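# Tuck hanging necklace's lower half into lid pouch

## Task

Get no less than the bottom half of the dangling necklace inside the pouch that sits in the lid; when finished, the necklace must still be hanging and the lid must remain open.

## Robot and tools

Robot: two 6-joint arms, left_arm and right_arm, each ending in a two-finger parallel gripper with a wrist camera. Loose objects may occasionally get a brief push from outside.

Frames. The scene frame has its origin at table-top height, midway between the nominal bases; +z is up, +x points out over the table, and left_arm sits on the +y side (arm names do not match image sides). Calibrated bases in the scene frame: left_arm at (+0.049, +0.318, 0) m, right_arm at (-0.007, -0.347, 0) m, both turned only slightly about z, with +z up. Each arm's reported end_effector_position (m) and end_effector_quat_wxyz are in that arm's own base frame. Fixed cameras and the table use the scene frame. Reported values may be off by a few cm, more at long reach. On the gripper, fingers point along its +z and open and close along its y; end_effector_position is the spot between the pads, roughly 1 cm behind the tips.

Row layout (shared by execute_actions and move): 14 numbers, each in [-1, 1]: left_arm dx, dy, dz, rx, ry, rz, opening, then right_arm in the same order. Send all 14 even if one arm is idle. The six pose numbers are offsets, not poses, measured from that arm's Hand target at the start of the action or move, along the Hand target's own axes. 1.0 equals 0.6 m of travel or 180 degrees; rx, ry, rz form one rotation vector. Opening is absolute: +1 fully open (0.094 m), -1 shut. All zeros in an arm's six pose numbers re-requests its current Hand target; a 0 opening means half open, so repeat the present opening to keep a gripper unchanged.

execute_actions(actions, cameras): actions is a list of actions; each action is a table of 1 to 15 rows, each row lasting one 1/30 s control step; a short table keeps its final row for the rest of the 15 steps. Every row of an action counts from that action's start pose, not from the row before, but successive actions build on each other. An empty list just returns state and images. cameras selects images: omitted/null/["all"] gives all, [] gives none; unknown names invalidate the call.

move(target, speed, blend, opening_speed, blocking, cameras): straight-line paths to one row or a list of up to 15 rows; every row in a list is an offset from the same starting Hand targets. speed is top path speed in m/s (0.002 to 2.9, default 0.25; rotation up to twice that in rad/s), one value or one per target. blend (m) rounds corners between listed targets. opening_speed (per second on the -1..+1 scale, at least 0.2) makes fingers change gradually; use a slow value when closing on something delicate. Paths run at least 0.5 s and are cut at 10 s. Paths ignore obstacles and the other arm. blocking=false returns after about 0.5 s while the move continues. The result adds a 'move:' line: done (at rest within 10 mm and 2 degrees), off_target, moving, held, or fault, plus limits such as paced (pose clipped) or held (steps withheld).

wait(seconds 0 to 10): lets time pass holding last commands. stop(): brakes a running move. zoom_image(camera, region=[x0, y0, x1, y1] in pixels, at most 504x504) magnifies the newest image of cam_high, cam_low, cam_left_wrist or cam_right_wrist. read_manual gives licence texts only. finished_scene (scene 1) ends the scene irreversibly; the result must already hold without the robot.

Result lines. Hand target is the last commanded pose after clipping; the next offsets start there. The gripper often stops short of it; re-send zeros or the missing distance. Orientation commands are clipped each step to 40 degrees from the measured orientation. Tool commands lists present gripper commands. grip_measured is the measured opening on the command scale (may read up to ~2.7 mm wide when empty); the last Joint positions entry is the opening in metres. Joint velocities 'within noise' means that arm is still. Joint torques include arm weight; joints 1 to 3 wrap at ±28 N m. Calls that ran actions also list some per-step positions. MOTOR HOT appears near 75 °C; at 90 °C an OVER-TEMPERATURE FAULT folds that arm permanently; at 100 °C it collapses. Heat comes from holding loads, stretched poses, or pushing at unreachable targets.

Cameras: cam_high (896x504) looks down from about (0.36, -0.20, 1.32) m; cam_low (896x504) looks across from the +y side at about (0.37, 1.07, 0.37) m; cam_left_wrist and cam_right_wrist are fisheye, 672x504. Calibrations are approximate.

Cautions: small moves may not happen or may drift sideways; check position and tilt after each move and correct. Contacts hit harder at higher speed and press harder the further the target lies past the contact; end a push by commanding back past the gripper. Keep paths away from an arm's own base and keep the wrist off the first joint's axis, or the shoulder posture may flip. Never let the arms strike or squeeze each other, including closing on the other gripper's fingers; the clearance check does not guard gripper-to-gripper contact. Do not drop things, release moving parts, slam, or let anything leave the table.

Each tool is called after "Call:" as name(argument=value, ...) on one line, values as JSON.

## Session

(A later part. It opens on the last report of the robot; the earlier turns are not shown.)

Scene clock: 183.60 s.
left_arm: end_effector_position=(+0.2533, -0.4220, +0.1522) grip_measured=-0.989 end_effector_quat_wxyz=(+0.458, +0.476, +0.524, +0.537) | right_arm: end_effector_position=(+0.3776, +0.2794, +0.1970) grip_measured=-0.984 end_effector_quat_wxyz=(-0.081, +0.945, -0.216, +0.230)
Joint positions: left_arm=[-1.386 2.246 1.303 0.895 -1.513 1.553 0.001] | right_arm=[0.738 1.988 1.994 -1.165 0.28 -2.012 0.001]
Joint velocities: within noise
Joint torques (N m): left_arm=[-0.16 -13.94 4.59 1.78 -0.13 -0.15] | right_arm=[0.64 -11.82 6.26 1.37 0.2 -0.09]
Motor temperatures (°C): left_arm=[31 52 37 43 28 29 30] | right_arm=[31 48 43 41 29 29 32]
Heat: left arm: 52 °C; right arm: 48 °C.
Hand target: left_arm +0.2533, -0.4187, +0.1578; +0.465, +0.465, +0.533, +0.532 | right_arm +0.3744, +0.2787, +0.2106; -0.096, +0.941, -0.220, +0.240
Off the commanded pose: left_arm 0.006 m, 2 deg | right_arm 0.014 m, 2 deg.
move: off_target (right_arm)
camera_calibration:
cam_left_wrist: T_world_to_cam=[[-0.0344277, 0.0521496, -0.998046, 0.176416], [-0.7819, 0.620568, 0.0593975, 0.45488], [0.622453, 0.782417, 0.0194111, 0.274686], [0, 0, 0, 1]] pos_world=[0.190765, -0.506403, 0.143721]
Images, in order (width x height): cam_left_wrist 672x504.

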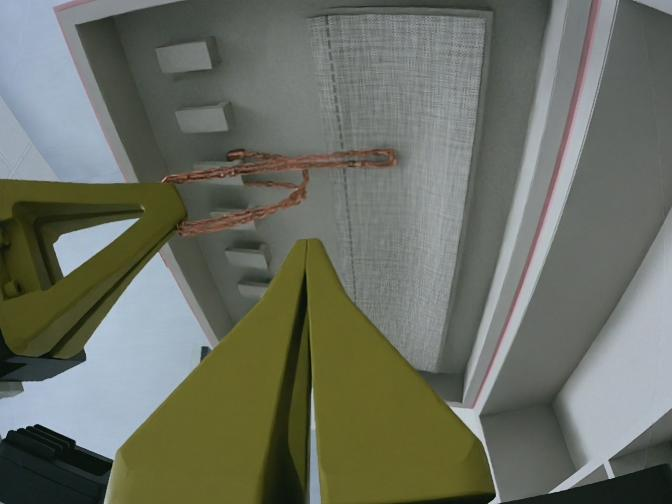

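Call:
move(target=[0, 0, 0, 0, 0, 0, -1, 0.04972, 0.02318, -0.04077, 0, 0, 0, -1], speed=0.08, cameras=["cam_left_wrist", "cam_right_wrist"])

Scene clock: 185.03 s.
left_arm: end_effector_position=(+0.2533, -0.4219, +0.1522) grip_measured=-0.989 end_effector_quat_wxyz=(+0.458, +0.476, +0.524, +0.537) | right_arm: end_effector_position=(+0.3844, +0.2525, +0.2225) grip_measured=-0.984 end_effector_quat_wxyz=(-0.081, +0.942, -0.225, +0.234)
Joint positions: left_arm=[-1.386 2.246 1.303 0.895 -1.513 1.553 0.001] | right_arm=[0.68 1.957 2.051 -1.235 0.266 -2.052 0.001]
Joint velocities: within noise
Joint torques (N m): left_arm=[0.08 -14.02 4.74 1.76 -0.17 -0.2] | right_arm=[0.17 -10.89 8.99 1.25 0.04 -0.32]
Motor temperatures (°C): left_arm=[31 53 36 43 28 29 30] | right_arm=[31 49 43 41 29 29 32]
Heat: left arm: 53 °C; right arm: 49 °C.
Hand target: left_arm +0.2533, -0.4187, +0.1578; +0.465, +0.465, +0.533, +0.532 | right_arm +0.3807, +0.2509, +0.2399; -0.096, +0.941, -0.220, +0.240
Off the commanded pose: left_arm 0.006 m, 2 deg | right_arm 0.018 m, 2 deg.
move: off_target (right_arm)
camera_calibration:
cam_left_wrist: T_world_to_cam=[[-0.0344482, 0.0521389, -0.998046, 0.176415], [-0.782122, 0.620287, 0.0593999, 0.454779], [0.622172, 0.78264, 0.0194113, 0.274853], [0, 0, 0, 1]] pos_world=[0.190765, -0.506403, 0.143721]
cam_right_wrist: T_world_to_cam=[[0.37498, 0.860146, 0.345744, -0.446419], [0.230002, -0.447619, 0.864139, -0.158803], [0.898047, -0.244513, -0.365684, -0.0930778], [0, 0, 0, 1]] pos_world=[0.287511, 0.290143, 0.257537]
Images, in order (width x height): cam_left_wrist 672x504, cam_right_wrist 672x504.

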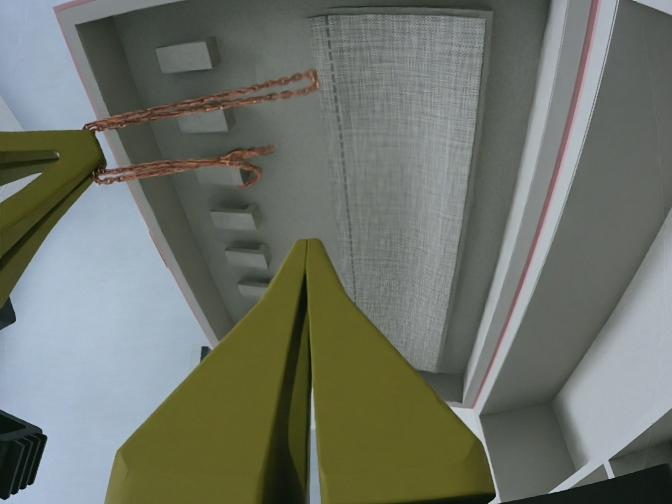

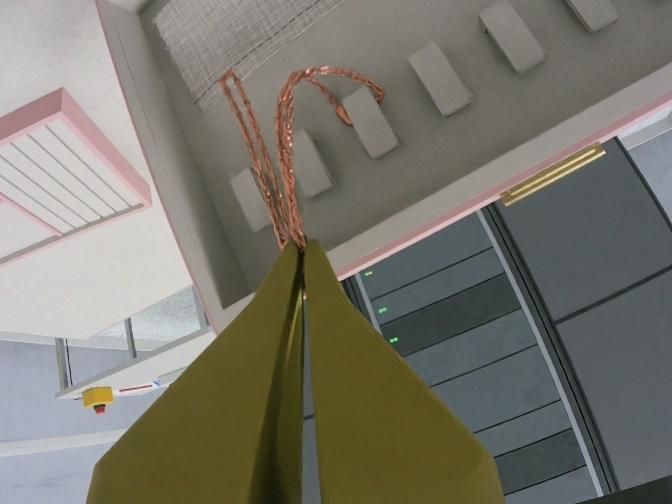

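Call:
move(target=[0, 0, 0, 0, 0, 0, -1, 0.01137, -0.00797, -0.00738, 0, 0, 0, -1], speed=0.05, cameras=["cam_left_wrist", "cam_right_wrist"])

Scene clock: 186.40 s.
left_arm: end_effector_position=(+0.2533, -0.4219, +0.1522) grip_measured=-0.989 end_effector_quat_wxyz=(+0.458, +0.476, +0.524, +0.537) | right_arm: end_effector_position=(+0.3852, +0.2518, +0.2474) grip_measured=-0.984 end_effector_quat_wxyz=(-0.096, +0.938, -0.225, +0.245)
Joint positions: left_arm=[-1.386 2.246 1.303 0.895 -1.513 1.553 0.001] | right_arm=[0.676 1.957 2.14 -1.285 0.263 -2.058 0.001]
Joint velocities: within noise
Joint torques (N m): left_arm=[-0.13 -14.11 4.71 1.75 -0.16 -0.19] | right_arm=[-0.05 -7.83 8.85 1.26 0.07 -0.3]
Motor temperatures (°C): left_arm=[31 53 36 43 28 29 30] | right_arm=[31 49 43 41 29 29 32]
Heat: left arm: 53 °C; right arm: 49 °C.
Hand target: left_arm +0.2533, -0.4187, +0.1578; +0.465, +0.465, +0.533, +0.532 | right_arm +0.3856, +0.2516, +0.2479; -0.096, +0.941, -0.220, +0.240
Off the commanded pose: left_arm 0.006 m, 2 deg | right_arm 0.001 m, 1 deg.
move: done
camera_calibration:
cam_left_wrist: T_world_to_cam=[[-0.0344482, 0.0521389, -0.998046, 0.176415], [-0.782122, 0.620287, 0.0593999, 0.454779], [0.622172, 0.78264, 0.0194113, 0.274853], [0, 0, 0, 1]] pos_world=[0.190765, -0.506403, 0.143721]
cam_right_wrist: T_world_to_cam=[[0.361818, 0.852378, 0.377543, -0.455474], [0.206374, -0.468167, 0.859203, -0.165392], [0.909119, -0.23296, -0.3453, -0.0971425], [0, 0, 0, 1]] pos_world=[0.287245, 0.288175, 0.280523]
Images, in order (width x height): cam_left_wrist 672x504, cam_right_wrist 672x504.

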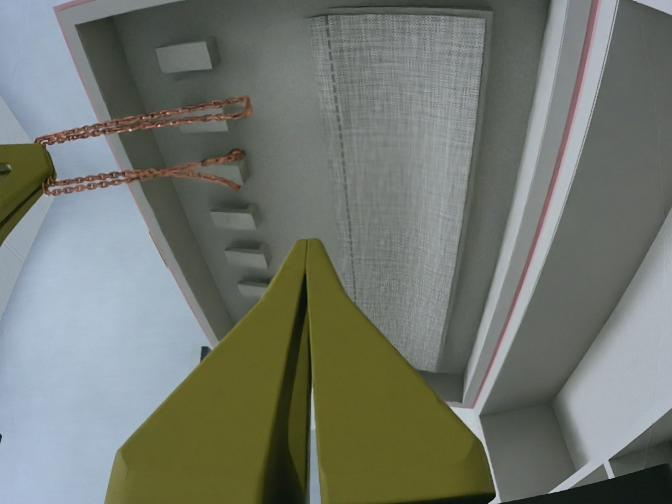

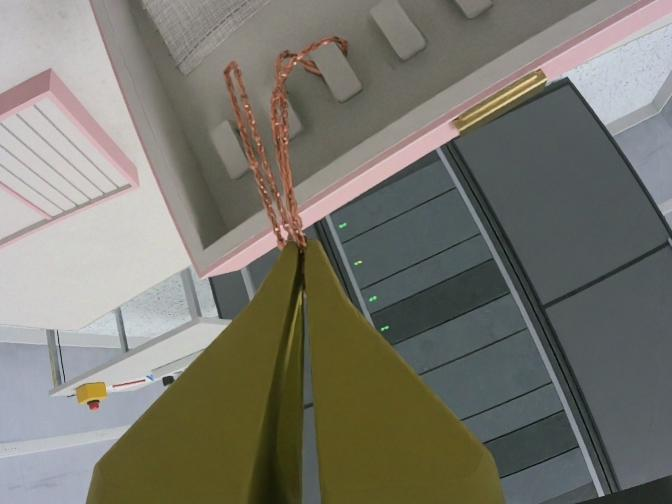

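Call:
move(target=[-0.039, 0.005, 0.075, 0, 0, 0, -1, -0.00917, 0.00675, 0.0346, 0, 0, 0, -1], speed=0.06, cameras=["cam_left_wrist", "cam_right_wrist"])

Scene clock: 188.63 s.
left_arm: end_effector_position=(+0.2973, -0.4312, +0.1585) grip_measured=-0.989 end_effector_quat_wxyz=(+0.463, +0.465, +0.533, +0.533) | right_arm: end_effector_position=(+0.3905, +0.2532, +0.2238) grip_measured=-0.984 end_effector_quat_wxyz=(-0.090, +0.940, -0.224, +0.240)
Joint positions: left_arm=[-1.298 2.3 1.421 0.864 -1.437 1.558 0.001] | right_arm=[0.67 1.957 2.047 -1.207 0.26 -2.064 0.001]
Joint velocities: within noise
Joint torques (N m): left_arm=[0.23 -12.36 7.88 1.62 0.04 0.07] | right_arm=[-0.05 -9.72 6.17 1.5 0.07 -0.3]
Motor temperatures (°C): left_arm=[31 53 36 43 28 29 30] | right_arm=[31 49 43 41 29 29 32]
Heat: left arm: 53 °C; right arm: 49 °C.
Hand target: left_arm +0.3011, -0.4358, +0.1608; +0.465, +0.465, +0.533, +0.532 | right_arm +0.3900, +0.2522, +0.2265; -0.096, +0.941, -0.220, +0.240
Off the commanded pose: left_arm 0.006 m, 0 deg | right_arm 0.003 m, 1 deg.
move: done
camera_calibration:
cam_left_wrist: T_world_to_cam=[[-0.0303452, 0.0238923, -0.999254, 0.171547], [-0.789391, 0.612675, 0.0386213, 0.496746], [0.61314, 0.789974, 0.000268614, 0.26354], [0, 0, 0, 1]] pos_world=[0.235746, -0.516632, 0.152163]
cam_right_wrist: T_world_to_cam=[[0.366707, 0.856324, 0.36364, -0.449505], [0.21791, -0.459056, 0.861268, -0.152732], [0.904456, -0.236593, -0.354941, -0.104876], [0, 0, 0, 1]] pos_world=[0.292974, 0.289997, 0.257777]
Images, in order (width x height): cam_left_wrist 672x504, cam_right_wrist 672x504.

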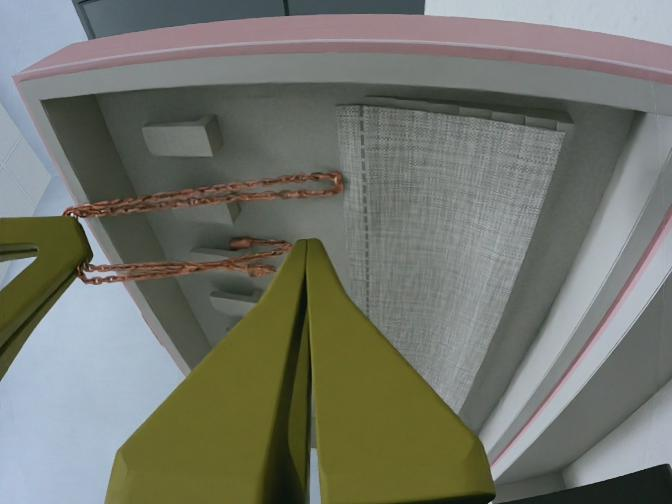

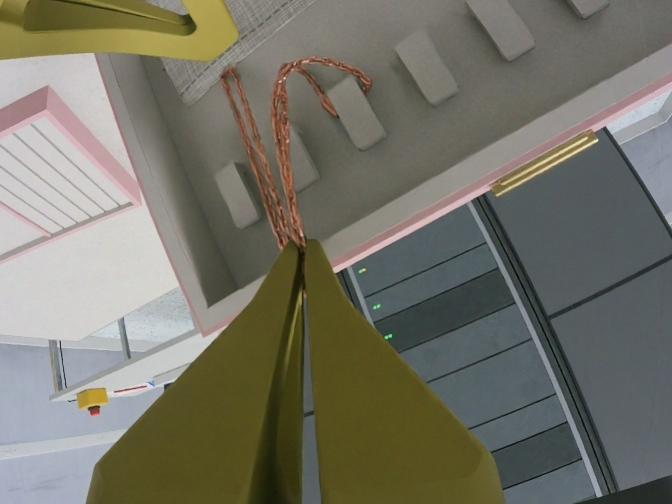

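Call:
zoom_image(camera="cam_left_wrist", region=[290, 90, 430, 250])

Call:
zoom_image(camera="cam_right_wrist", region=[150, 0, 350, 140])

Scaled by 3.150 from the camera's 672x504 image, which has a finer 960x720 frame.

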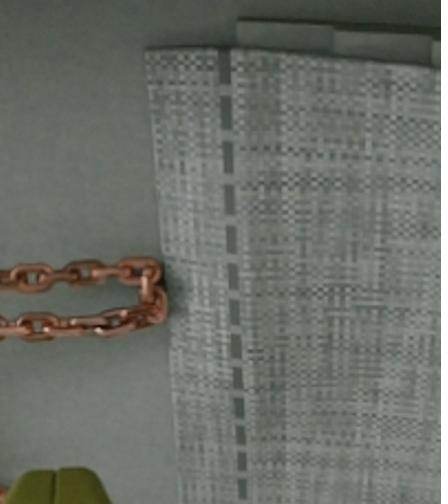

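Scaled by 2.520 from the camera's 672x504 image, which has a finer 960x720 frame.

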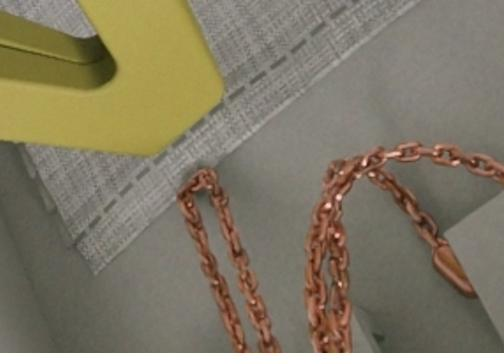

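Call:
move(target=[0, 0, 0, 0, 0, 0, -1, -0.00342, 0.00239, 0.00722, 0, 0, 0, -1], speed=0.03, cameras=["cam_left_wrist", "cam_right_wrist"])

Call:
zoom_image(camera="cam_left_wrist", region=[290, 90, 430, 250])

Scene clock: 190.13 s.
left_arm: end_effector_position=(+0.2973, -0.4314, +0.1583) grip_measured=-0.989 end_effector_quat_wxyz=(+0.463, +0.466, +0.533, +0.534) | right_arm: end_effector_position=(+0.3902, +0.2531, +0.2148) grip_measured=-0.984 end_effector_quat_wxyz=(-0.085, +0.942, -0.223, +0.236)
Joint positions: left_arm=[-1.298 2.3 1.421 0.861 -1.436 1.558 0.001] | right_arm=[0.67 1.957 2.015 -1.188 0.259 -2.064 0.001]
Joint velocities: within noise
Joint torques (N m): left_arm=[0.1 -12.38 7.87 1.59 -0.03 -0.03] | right_arm=[-0.06 -10.37 6.24 1.52 0.09 -0.31]
Motor temperatures (°C): left_arm=[31 53 37 43 28 29 30] | right_arm=[31 49 43 41 29 29 32]
Heat: left arm: 53 °C; right arm: 49 °C.
Hand target: left_arm +0.3011, -0.4358, +0.1607; +0.465, +0.465, +0.533, +0.532 | right_arm +0.3901, +0.2522, +0.2215; -0.096, +0.941, -0.220, +0.240
Off the commanded pose: left_arm 0.006 m, 0 deg | right_arm 0.007 m, 1 deg.
move: done
camera_calibration:
cam_left_wrist: T_world_to_cam=[[-0.0310037, 0.026115, -0.999178, 0.172543], [-0.788908, 0.613175, 0.0405054, 0.496598], [0.613729, 0.789515, 0.00159158, 0.263101], [0, 0, 0, 1]] pos_world=[0.235647, -0.516729, 0.151868]
cam_right_wrist: T_world_to_cam=[[0.369906, 0.859321, 0.353182, -0.445805], [0.22734, -0.452309, 0.862399, -0.150576], [0.900825, -0.238714, -0.36267, -0.104192], [0, 0, 0, 1]] pos_world=[0.292997, 0.290111, 0.24952]
Images, in order (width x height): cam_left_wrist 672x504, cam_right_wrist 672x504.

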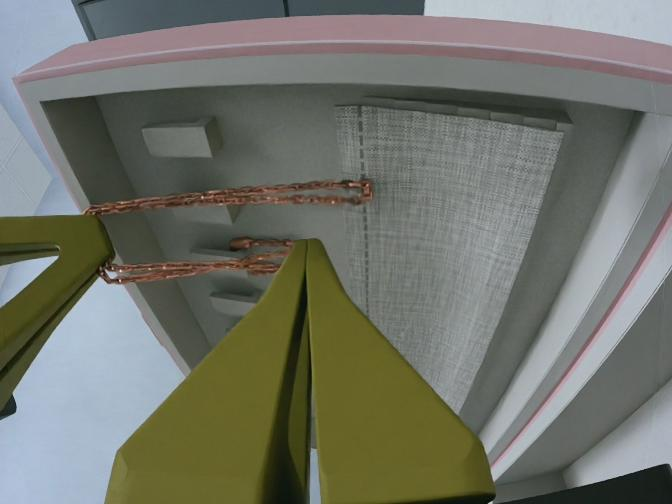

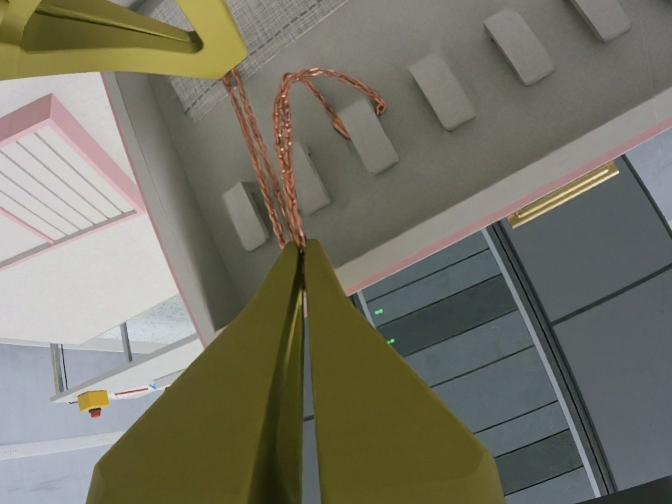

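Scaled by 3.150 from the camera's 672x504 image, which has a finer 960x720 frame.

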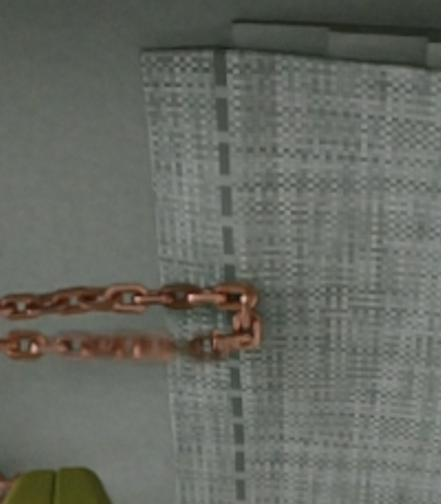

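Call:
move(target=[-0.014, -0.0035, 0.005, 0, 0, 0, -1, 0.00683, -0.00478, -0.01443, 0, 0, 0, -1], speed=0.05, cameras=["cam_left_wrist", "cam_right_wrist"])

Scene clock: 191.53 s.
left_arm: end_effector_position=(+0.2998, -0.4405, +0.1560) grip_measured=-0.989 end_effector_quat_wxyz=(+0.464, +0.467, +0.532, +0.533) | right_arm: end_effector_position=(+0.3906, +0.2537, +0.2240) grip_measured=-0.984 end_effector_quat_wxyz=(-0.091, +0.940, -0.224, +0.240)
Joint positions: left_arm=[-1.298 2.332 1.471 0.845 -1.433 1.558 0.001] | right_arm=[0.67 1.957 2.047 -1.206 0.258 -2.064 0.001]
Joint velocities: within noise
Joint torques (N m): left_arm=[0.32 -12.56 8.01 1.64 0.01 0.01] | right_arm=[-0.09 -9.18 9.07 1.25 0.09 -0.3]
Motor temperatures (°C): left_arm=[31 53 37 42 28 29 30] | right_arm=[31 50 43 41 29 29 32]
Heat: left arm: 53 °C; right arm: 50 °C.
Hand target: left_arm +0.3052, -0.4437, +0.1585; +0.465, +0.465, +0.533, +0.533 | right_arm +0.3900, +0.2522, +0.2315; -0.096, +0.941, -0.220, +0.240
Off the commanded pose: left_arm 0.007 m, 0 deg | right_arm 0.008 m, 1 deg.
move: done
camera_calibration:
cam_left_wrist: T_world_to_cam=[[-0.0308074, 0.0258796, -0.99919, 0.170377], [-0.786813, 0.615881, 0.040211, 0.504858], [0.616423, 0.787414, 0.00138874, 0.267062], [0, 0, 0, 1]] pos_world=[0.237854, -0.52563, 0.149567]
cam_right_wrist: T_world_to_cam=[[0.365301, 0.856178, 0.365395, -0.449774], [0.218462, -0.460409, 0.860406, -0.15245], [0.904892, -0.234482, -0.35523, -0.105388], [0, 0, 0, 1]] pos_world=[0.292972, 0.290185, 0.258077]
Images, in order (width x height): cam_left_wrist 672x504, cam_right_wrist 672x504.

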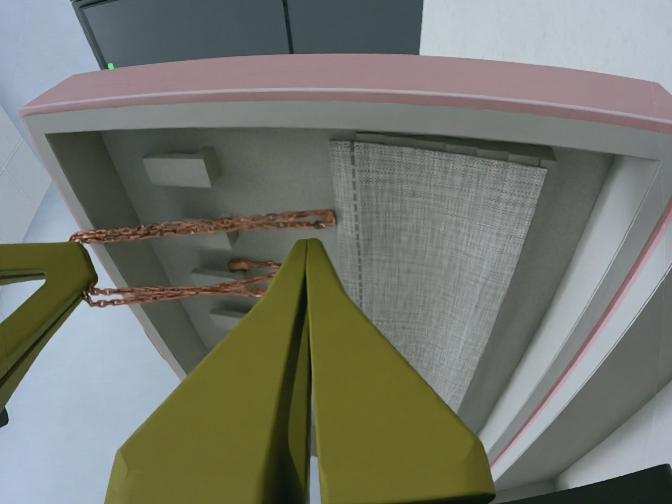

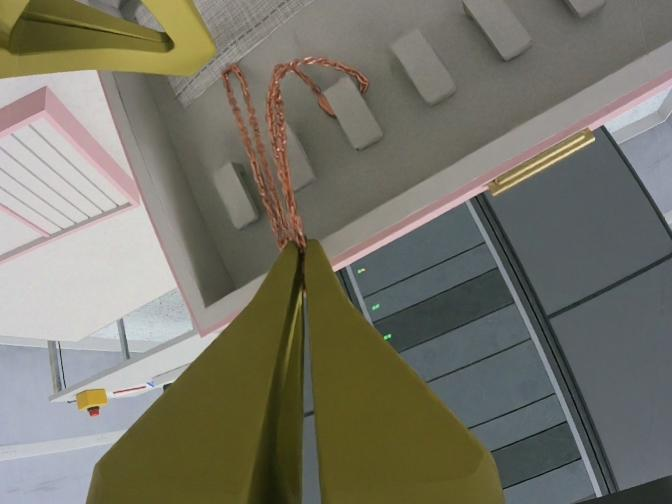

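Call:
move(target=[0, 0, 0.027, 0, 0, 0, -1, 0, 0, 0, 0, 0, 0, -1], speed=0.04, cameras=["cam_left_wrist", "cam_right_wrist"])

Scene clock: 192.67 s.
left_arm: end_effector_position=(+0.3163, -0.4378, +0.1564) grip_measured=-0.989 end_effector_quat_wxyz=(+0.463, +0.466, +0.533, +0.533) | right_arm: end_effector_position=(+0.3904, +0.2536, +0.2239) grip_measured=-0.984 end_effector_quat_wxyz=(-0.091, +0.940, -0.224, +0.239)
Joint positions: left_arm=[-1.264 2.34 1.486 0.839 -1.401 1.558 0.001] | right_arm=[0.67 1.957 2.047 -1.207 0.258 -2.064 0.001]
Joint velocities: within noise
Joint torques (N m): left_arm=[0.47 -12.62 8.09 1.76 0.06 0.1] | right_arm=[-0.09 -9.17 9.1 1.24 0.08 -0.3]
Motor temperatures (°C): left_arm=[31 53 37 42 28 29 30] | right_arm=[31 50 43 41 29 29 32]
Heat: left arm: 53 °C; right arm: 50 °C.
Hand target: left_arm +0.3212, -0.4415, +0.1586; +0.465, +0.465, +0.533, +0.532 | right_arm +0.3900, +0.2522, +0.2315; -0.096, +0.941, -0.220, +0.240
Off the commanded pose: left_arm 0.006 m, 0 deg | right_arm 0.008 m, 1 deg.
move: done
camera_calibration:
cam_left_wrist: T_world_to_cam=[[-0.0308464, 0.0237466, -0.999242, 0.170324], [-0.788227, 0.614152, 0.0389275, 0.51608], [0.614611, 0.78883, -0.000226664, 0.256248], [0, 0, 0, 1]] pos_world=[0.254549, -0.523132, 0.150163]
cam_right_wrist: T_world_to_cam=[[0.365519, 0.856395, 0.364669, -0.449557], [0.218982, -0.4599, 0.860545, -0.152726], [0.904678, -0.234689, -0.355637, -0.105129], [0, 0, 0, 1]] pos_world=[0.292873, 0.290087, 0.25798]
Images, in order (width x height): cam_left_wrist 672x504, cam_right_wrist 672x504.

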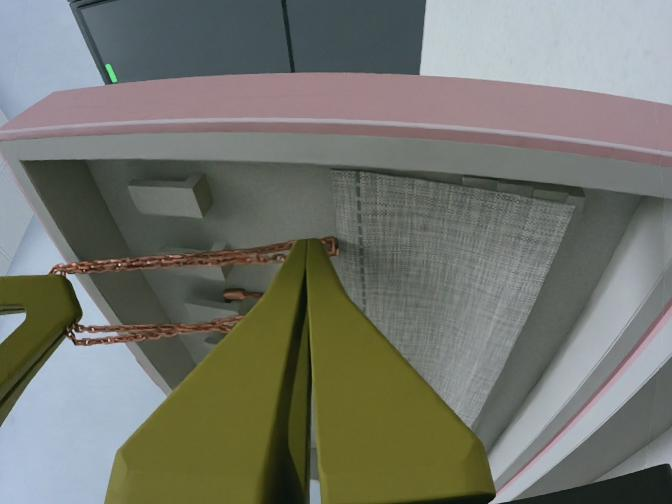

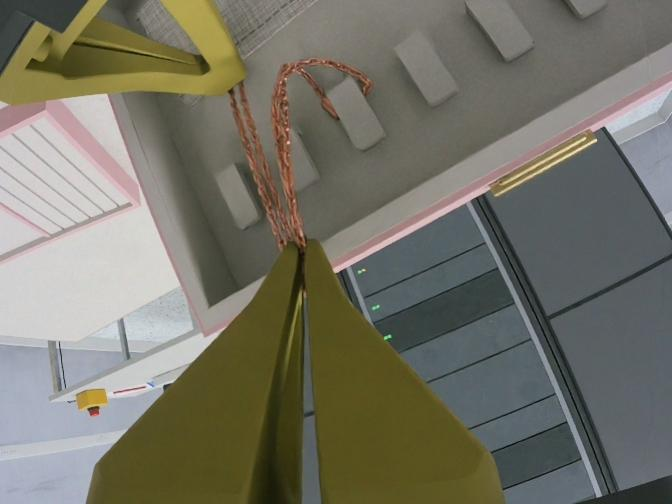

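Call:
zoom_image(camera="cam_left_wrist", region=[270, 190, 400, 310])

Call:
zoom_image(camera="cam_right_wrist", region=[150, 20, 350, 160])

Scaled by 3.877 from the camera's 672x504 image, which has a finer 960x720 frame.

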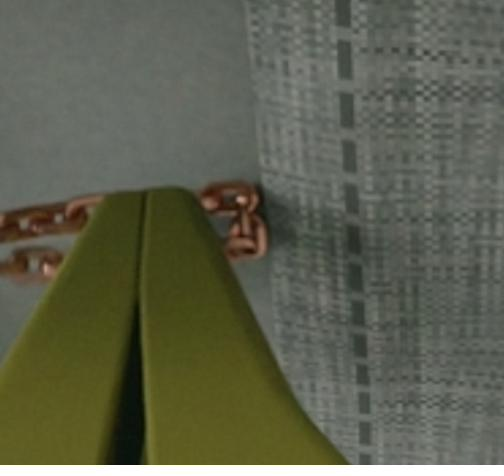

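Scaled by 2.520 from the camera's 672x504 image, which has a finer 960x720 frame.

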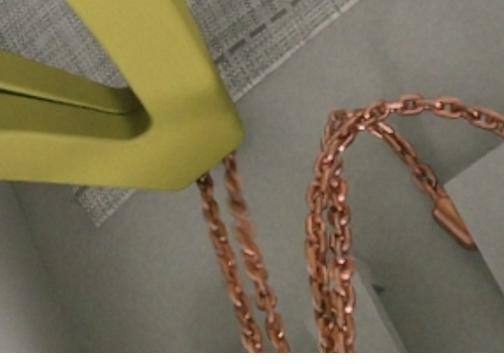

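Call:
move(target=[0, 0, 0.004, 0, 0, 0, -1, 0, 0, 0, 0, 0, 0, -1], speed=0.03, cameras=["cam_left_wrist", "cam_right_wrist"])

Call:
zoom_image(camera="cam_left_wrist", region=[270, 190, 400, 310])

Scene clock: 193.67 s.
left_arm: end_effector_position=(+0.3183, -0.4373, +0.1562) grip_measured=-0.989 end_effector_quat_wxyz=(+0.463, +0.467, +0.533, +0.533) | right_arm: end_effector_position=(+0.3904, +0.2536, +0.2239) grip_measured=-0.984 end_effector_quat_wxyz=(-0.091, +0.940, -0.224, +0.239)
Joint positions: left_arm=[-1.26 2.34 1.486 0.837 -1.396 1.558 0.001] | right_arm=[0.67 1.957 2.047 -1.207 0.258 -2.064 0.001]
Joint velocities: within noise
Joint torques (N m): left_arm=[0.5 -12.48 8.27 1.66 -0.01 0.04] | right_arm=[-0.06 -9.16 9.09 1.25 0.08 -0.3]
Motor temperatures (°C): left_arm=[31 53 37 42 28 29 30] | right_arm=[31 50 43 41 29 29 32]
Heat: left arm: 53 °C; right arm: 50 °C.
Hand target: left_arm +0.3236, -0.4412, +0.1586; +0.465, +0.465, +0.533, +0.532 | right_arm +0.3900, +0.2523, +0.2315; -0.096, +0.941, -0.220, +0.240
Off the commanded pose: left_arm 0.007 m, 0 deg | right_arm 0.008 m, 1 deg.
move: done
camera_calibration:
cam_left_wrist: T_world_to_cam=[[-0.0315305, 0.0256126, -0.999175, 0.171212], [-0.787704, 0.614714, 0.0406147, 0.517126], [0.615246, 0.788334, 0.000792862, 0.25403], [0, 0, 0, 1]] pos_world=[0.25645, -0.52253, 0.149867]
cam_right_wrist: T_world_to_cam=[[0.365519, 0.856395, 0.364669, -0.449557], [0.218982, -0.4599, 0.860545, -0.152726], [0.904678, -0.234689, -0.355637, -0.105129], [0, 0, 0, 1]] pos_world=[0.292873, 0.290087, 0.25798]
Images, in order (width x height): cam_left_wrist 672x504, cam_right_wrist 672x504.

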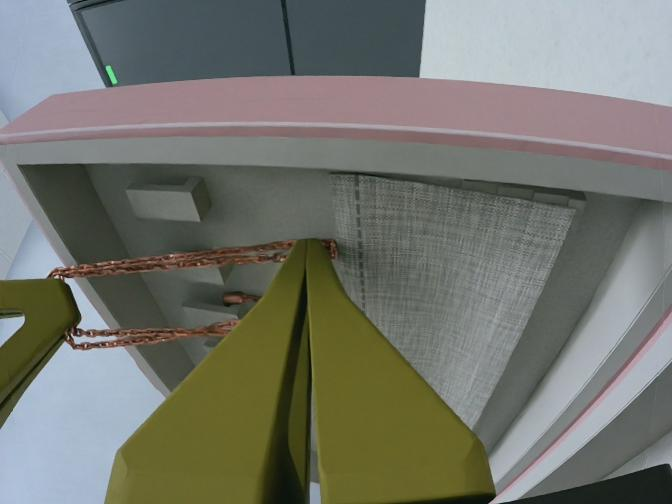

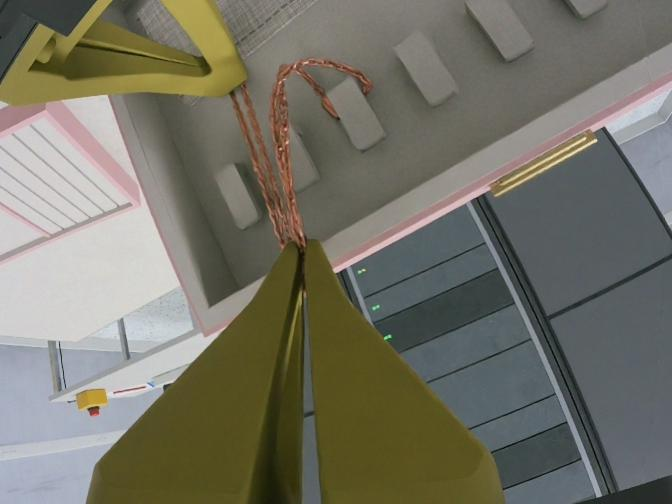

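Scaled by 3.877 from the camera's 672x504 image, which has a finer 960x720 frame.

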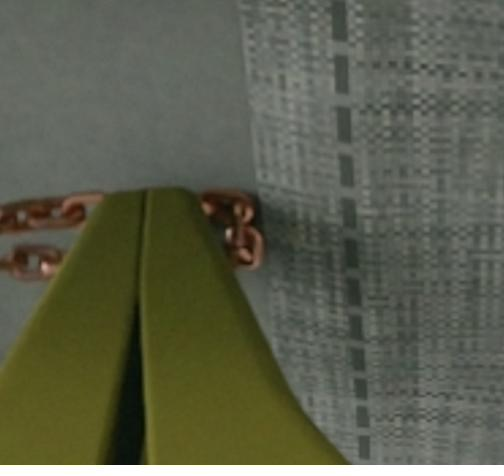

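Call:
move(target=[0, 0, 0, 0, 0, 0, -1, -0.00547, 0.00383, 0.01155, 0, 0, 0, -1], speed=0.03, cameras=["cam_left_wrist", "cam_right_wrist"])

Call:
zoom_image(camera="cam_left_wrist", region=[270, 190, 400, 310])

Scene clock: 194.77 s.
left_arm: end_effector_position=(+0.3183, -0.4374, +0.1561) grip_measured=-0.989 end_effector_quat_wxyz=(+0.463, +0.467, +0.532, +0.533) | right_arm: end_effector_position=(+0.3906, +0.2537, +0.2185) grip_measured=-0.984 end_effector_quat_wxyz=(-0.088, +0.941, -0.223, +0.237)
Joint positions: left_arm=[-1.26 2.34 1.486 0.836 -1.395 1.558 0.001] | right_arm=[0.67 1.957 2.028 -1.193 0.258 -2.064 0.001]
Joint velocities: within noise
Joint torques (N m): left_arm=[0.47 -12.55 8.34 1.68 0.05 0.08] | right_arm=[-0.09 -10.13 6.2 1.47 0.08 -0.3]
Motor temperatures (°C): left_arm=[31 54 37 42 28 29 30] | right_arm=[31 50 43 41 29 29 32]
Heat: left arm: 54 °C; right arm: 50 °C.
Hand target: left_arm +0.3235, -0.4412, +0.1586; +0.465, +0.465, +0.533, +0.532 | right_arm +0.3900, +0.2522, +0.2235; -0.096, +0.941, -0.220, +0.240
Off the commanded pose: left_arm 0.007 m, 0 deg | right_arm 0.005 m, 1 deg.
move: done
camera_calibration:
cam_left_wrist: T_world_to_cam=[[-0.0317285, 0.0263239, -0.99915, 0.171435], [-0.78721, 0.615307, 0.0412093, 0.517291], [0.615869, 0.787848, 0.00119961, 0.253633], [0, 0, 0, 1]] pos_world=[0.256451, -0.52263, 0.149668]
cam_right_wrist: T_world_to_cam=[[0.367378, 0.857821, 0.359412, -0.447712], [0.22333, -0.456491, 0.861243, -0.150723], [0.902861, -0.236134, -0.359282, -0.10527], [0, 0, 0, 1]] pos_world=[0.293185, 0.290396, 0.2529]
Images, in order (width x height): cam_left_wrist 672x504, cam_right_wrist 672x504.

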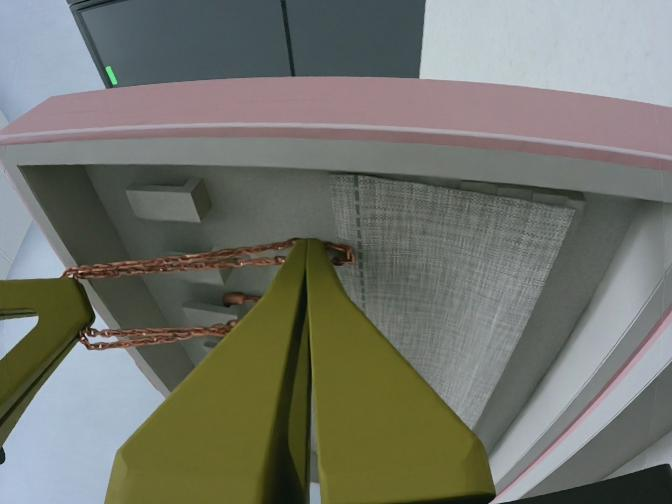

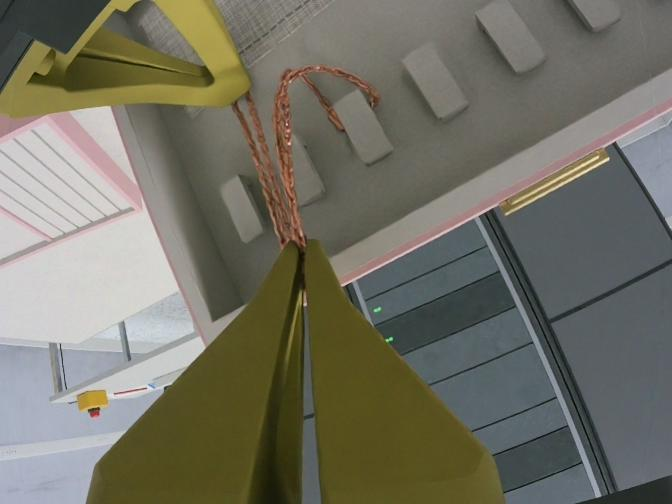

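Scaled by 3.877 from the camera's 672x504 image, which has a finer 960x720 frame.

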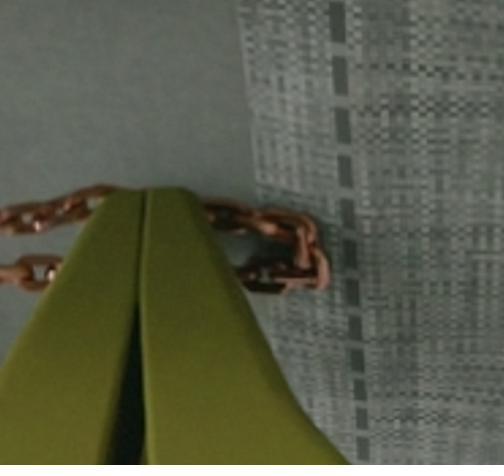

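Call:
move(target=[[0, 0, 0.003, 0, 0, 0, -1, 0.00615, -0.00431, -0.01299, 0, 0, 0, -1], [0, 0, 0.0055, 0, 0, 0, -1, 0.00615, -0.00431, -0.01299, 0, 0, 0, -1]], speed=0.03, cameras=["cam_left_wrist", "cam_right_wrist"])

Call:
zoom_image(camera="cam_left_wrist", region=[270, 190, 400, 310])

Scene clock: 195.87 s.
left_arm: end_effector_position=(+0.3201, -0.4384, +0.1567) grip_measured=-0.989 end_effector_quat_wxyz=(+0.465, +0.467, +0.532, +0.532) | right_arm: end_effector_position=(+0.3903, +0.2534, +0.2252) grip_measured=-0.984 end_effector_quat_wxyz=(-0.091, +0.940, -0.224, +0.240)
Joint positions: left_arm=[-1.257 2.342 1.492 0.835 -1.39 1.558 0.001] | right_arm=[0.67 1.957 2.052 -1.211 0.258 -2.064 0.001]
Joint velocities: within noise
Joint torques (N m): left_arm=[0.84 -12.72 7.94 1.66 0.03 0.08] | right_arm=[-0.08 -9.06 9.24 1.27 0.08 -0.3]
Motor temperatures (°C): left_arm=[31 54 37 42 28 29 30] | right_arm=[31 50 43 41 29 29 32]
Heat: left arm: 54 °C; right arm: 50 °C.
Hand target: left_arm +0.3269, -0.4407, +0.1585; +0.465, +0.465, +0.533, +0.533 | right_arm +0.3900, +0.2522, +0.2325; -0.096, +0.941, -0.220, +0.240
Off the commanded pose: left_arm 0.007 m, 0 deg | right_arm 0.007 m, 1 deg.
move: done
camera_calibration:
cam_left_wrist: T_world_to_cam=[[-0.0307872, 0.0235061, -0.99925, 0.170695], [-0.785862, 0.617188, 0.0387312, 0.519944], [0.617635, 0.786465, -0.000528896, 0.252418], [0, 0, 0, 1]] pos_world=[0.257957, -0.523433, 0.150562]
cam_right_wrist: T_world_to_cam=[[0.365301, 0.856178, 0.365395, -0.449931], [0.218462, -0.460409, 0.860406, -0.153509], [0.904892, -0.234482, -0.35523, -0.104737], [0, 0, 0, 1]] pos_world=[0.292672, 0.289985, 0.259277]
Images, in order (width x height): cam_left_wrist 672x504, cam_right_wrist 672x504.

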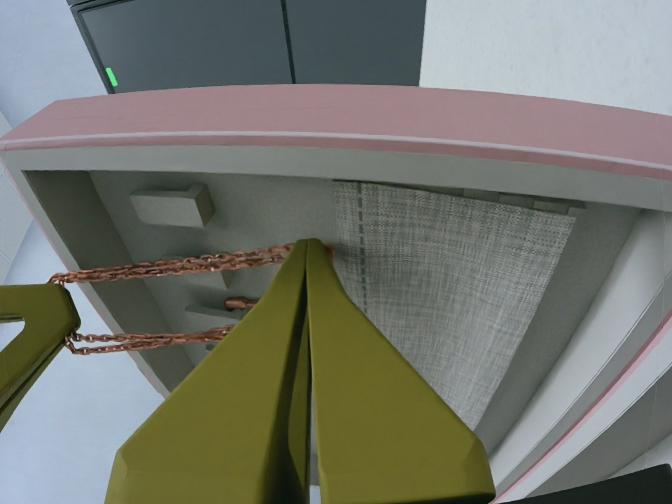

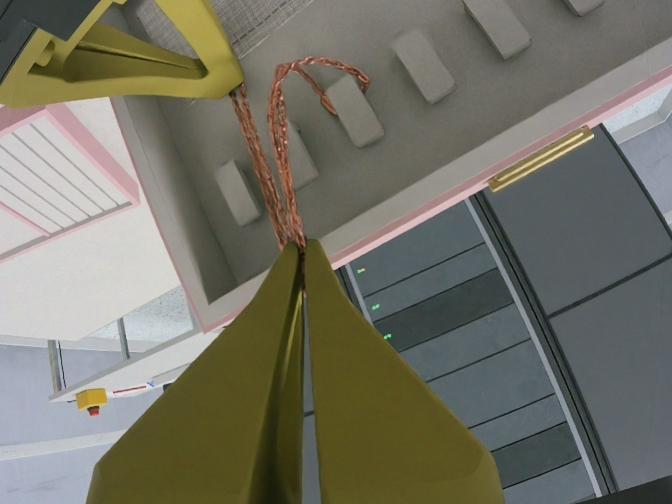

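Scaled by 3.877 from the camera's 672x504 image, which has a finer 960x720 frame.

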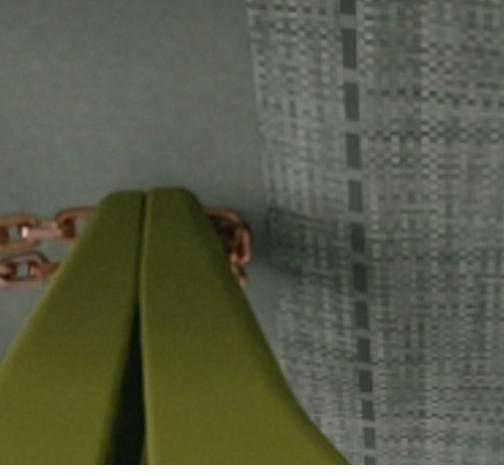

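Call:
move(target=[[0, 0, -0.0267, 0, 0, 0, -1, 0.0, 0.0, 0.0, 0, 0, 0, -1], [-0.0183, -0.002, -0.0267, 0, 0, 0, -1, 0.01535, 0.01571, -0.0095, 0, 0, 0, -1]], speed=0.05, cameras=["cam_left_wrist", "cam_right_wrist"])

Scene clock: 202.07 s.
left_arm: end_effector_position=(+0.3145, -0.4487, +0.1544) grip_measured=-0.989 end_effector_quat_wxyz=(+0.463, +0.468, +0.532, +0.533) | right_arm: end_effector_position=(+0.3936, +0.2411, +0.2233) grip_measured=-0.984 end_effector_quat_wxyz=(-0.081, +0.940, -0.234, +0.235)
Joint positions: left_arm=[-1.274 2.373 1.541 0.814 -1.408 1.558 0.001] | right_arm=[0.644 1.957 2.052 -1.228 0.257 -2.066 0.001]
Joint velocities: within noise
Joint torques (N m): left_arm=[-0.83 -12.96 8.09 1.64 -0.16 0] | right_arm=[0.08 -10.48 9.01 1.21 0.07 -0.3]
Motor temperatures (°C): left_arm=[31 54 37 42 28 29 30] | right_arm=[31 51 44 41 29 29 32]
Heat: left arm: 54 °C; right arm: 51 °C.
Hand target: left_arm +0.3125, -0.4538, +0.1573; +0.465, +0.465, +0.533, +0.532 | right_arm +0.3910, +0.2393, +0.2385; -0.096, +0.941, -0.220, +0.240
Off the commanded pose: left_arm 0.006 m, 0 deg | right_arm 0.016 m, 2 deg.
joint sent to its limit (right arm) — joint 6 (wrist roll), lower limit. The joint targets still meet the commanded pose.
move: off_target (right_arm)
camera_calibration:
cam_left_wrist: T_world_to_cam=[[-0.0314876, 0.0264667, -0.999154, 0.169924], [-0.786295, 0.616482, 0.0411096, 0.521596], [0.617048, 0.786924, 0.00139909, 0.264038], [0, 0, 0, 1]] pos_world=[0.252555, -0.53383, 0.147968]
cam_right_wrist: T_world_to_cam=[[0.391038, 0.850886, 0.350831, -0.44546], [0.219847, -0.456502, 0.862133, -0.16014], [0.893732, -0.259998, -0.365574, -0.0984959], [0, 0, 0, 1]] pos_world=[0.297427, 0.280322, 0.258335]
Images, in order (width x height): cam_left_wrist 672x504, cam_right_wrist 672x504.

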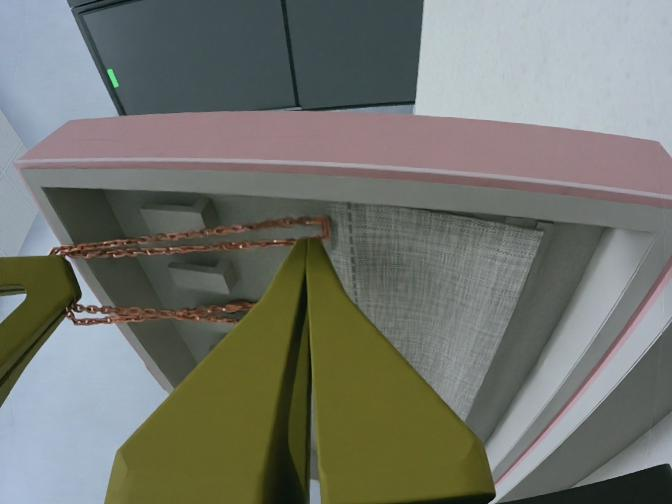

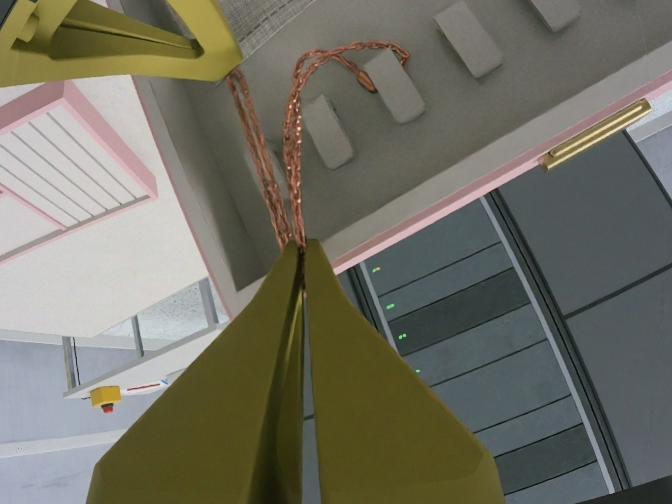

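Call:
zoom_image(camera="cam_left_wrist", region=[260, 170, 400, 310])

Call:
zoom_image(camera="cam_right_wrist", region=[180, 0, 440, 150])

Scaled by 3.600 from the camera's 672x504 image, which has a finer 960x720 frame.

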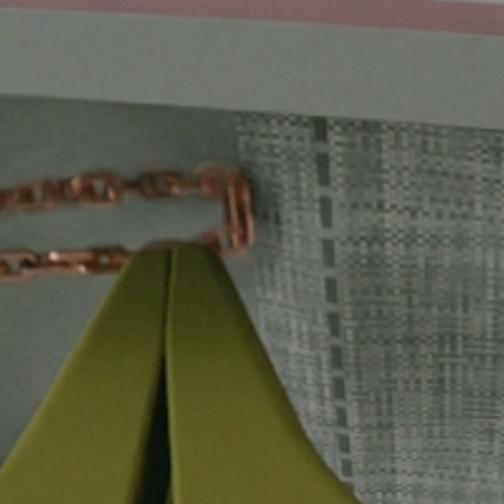

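Scaled by 1.938 from the camera's 672x504 image, which has a finer 960x720 frame.

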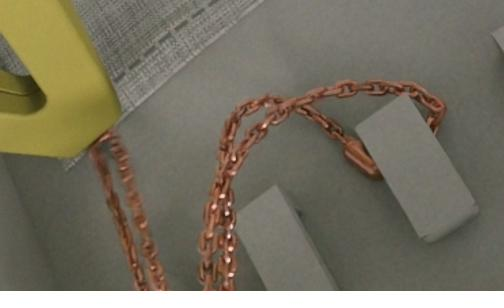

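Call:
move(target=[0, 0, 0, 0, 0, 0, -1, 0.00018, -0.0001, -0.00372, 0, 0, 0, -1], speed=0.03, cameras=["cam_left_wrist", "cam_right_wrist"])

Scene clock: 203.87 s.
left_arm: end_effector_position=(+0.3145, -0.4486, +0.1542) grip_measured=-0.989 end_effector_quat_wxyz=(+0.463, +0.468, +0.532, +0.533) | right_arm: end_effector_position=(+0.3930, +0.2407, +0.2247) grip_measured=-0.984 end_effector_quat_wxyz=(-0.081, +0.940, -0.234, +0.235)
Joint positions: left_arm=[-1.274 2.373 1.541 0.812 -1.408 1.558 0.001] | right_arm=[0.644 1.957 2.058 -1.235 0.257 -2.066 0.001]
Joint velocities: within noise
Joint torques (N m): left_arm=[-0.84 -12.86 8.06 1.64 -0.16 0.01] | right_arm=[0.13 -10.55 9.11 1.23 0.08 -0.3]
Motor temperatures (°C): left_arm=[31 54 38 42 28 29 30] | right_arm=[31 51 44 41 29 29 32]
Heat: left arm: 54 °C; right arm: 51 °C.
Hand target: left_arm +0.3125, -0.4538, +0.1573; +0.465, +0.465, +0.533, +0.532 | right_arm +0.3900, +0.2391, +0.2405; -0.096, +0.941, -0.220, +0.240
Off the commanded pose: left_arm 0.006 m, 0 deg | right_arm 0.016 m, 2 deg.
joint sent to its limit (right arm) — joint 6 (wrist roll), lower limit. The joint targets still meet the commanded pose.
move: off_target (right_arm)
camera_calibration:
cam_left_wrist: T_world_to_cam=[[-0.0320699, 0.0282972, -0.999085, 0.170739], [-0.786788, 0.615744, 0.0426951, 0.52104], [0.616389, 0.787438, 0.00251703, 0.264235], [0, 0, 0, 1]] pos_world=[0.252552, -0.533728, 0.147672]
cam_right_wrist: T_world_to_cam=[[0.391308, 0.851028, 0.350186, -0.44533], [0.220355, -0.456108, 0.862212, -0.161681], [0.893489, -0.260225, -0.366007, -0.0973038], [0, 0, 0, 1]] pos_world=[0.296828, 0.279924, 0.259738]
Images, in order (width x height): cam_left_wrist 672x504, cam_right_wrist 672x504.

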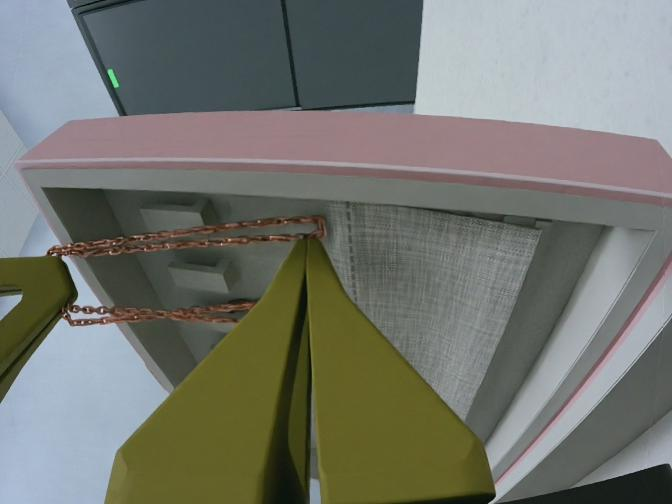

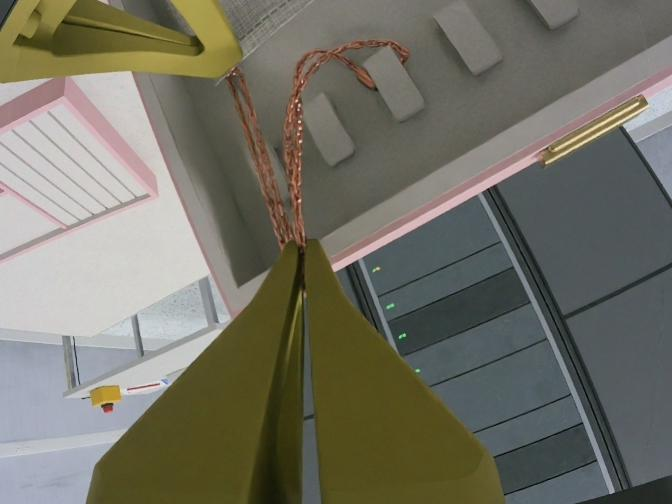

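Call:
move(target=[0, 0, 0.0108, 0, 0, 0, -1, 0.0, 0.0, 0.0, 0, 0, 0, -1], speed=0.03, cameras=["cam_left_wrist", "cam_right_wrist"])

Call:
zoom_image(camera="cam_left_wrist", region=[260, 170, 400, 310])

Scene clock: 204.70 s.
left_arm: end_effector_position=(+0.3148, -0.4495, +0.1551) grip_measured=-0.989 end_effector_quat_wxyz=(+0.464, +0.467, +0.532, +0.533) | right_arm: end_effector_position=(+0.3929, +0.2406, +0.2246) grip_measured=-0.984 end_effector_quat_wxyz=(-0.081, +0.940, -0.234, +0.235)
Joint positions: left_arm=[-1.274 2.375 1.548 0.811 -1.408 1.558 0.001] | right_arm=[0.644 1.957 2.058 -1.236 0.257 -2.066 0.001]
Joint velocities: within noise
Joint torques (N m): left_arm=[0.17 -12.82 8.01 1.61 -0.02 0] | right_arm=[0.16 -10.56 9.1 1.21 0.07 -0.3]
Motor temperatures (°C): left_arm=[31 54 38 42 28 29 30] | right_arm=[31 51 44 41 29 29 32]
Heat: left arm: 54 °C; right arm: 51 °C.
Hand target: left_arm +0.3189, -0.4529, +0.1574; +0.465, +0.465, +0.533, +0.532 | right_arm +0.3900, +0.2391, +0.2405; -0.096, +0.941, -0.220, +0.240
Off the commanded pose: left_arm 0.006 m, 0 deg | right_arm 0.016 m, 2 deg.
joint sent to its limit (right arm) — joint 6 (wrist roll), lower limit. The joint targets still meet the commanded pose.
move: off_target (right_arm)
camera_calibration:
cam_left_wrist: T_world_to_cam=[[-0.0311029, 0.0253482, -0.999195, 0.170063], [-0.786802, 0.615901, 0.0401161, 0.522257], [0.616422, 0.787416, 0.000787673, 0.264995], [0, 0, 0, 1]] pos_world=[0.252854, -0.534631, 0.148766]
cam_right_wrist: T_world_to_cam=[[0.391522, 0.851222, 0.349472, -0.445141], [0.220884, -0.455629, 0.86233, -0.162028], [0.893264, -0.260429, -0.36641, -0.0970125], [0, 0, 0, 1]] pos_world=[0.29673, 0.279825, 0.25974]
Images, in order (width x height): cam_left_wrist 672x504, cam_right_wrist 672x504.

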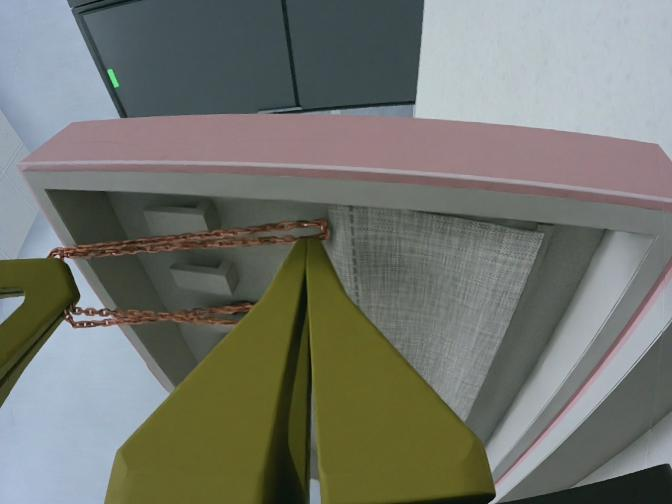

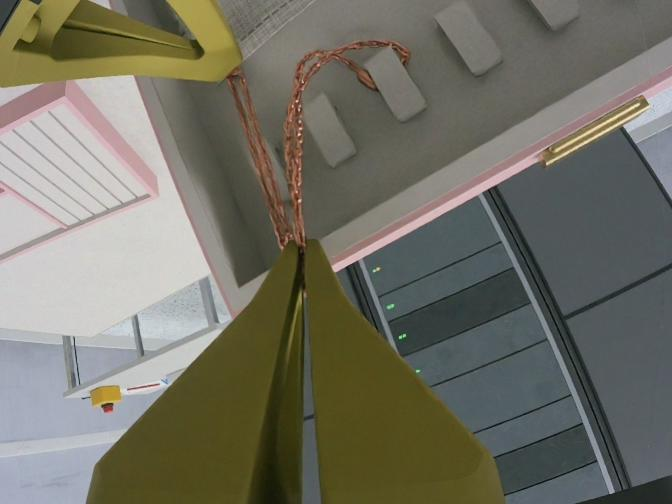

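Scaled by 3.600 from the camera's 672x504 image, which has a finer 960x720 frame.

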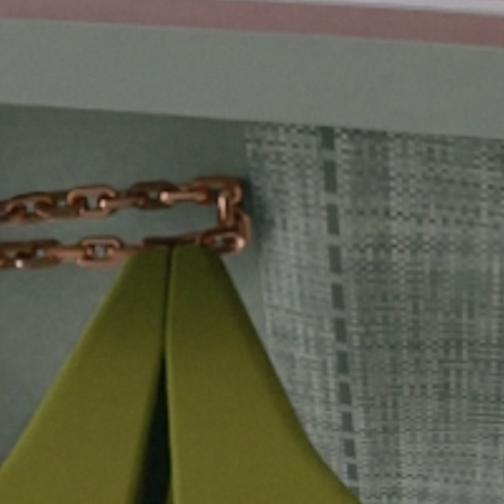

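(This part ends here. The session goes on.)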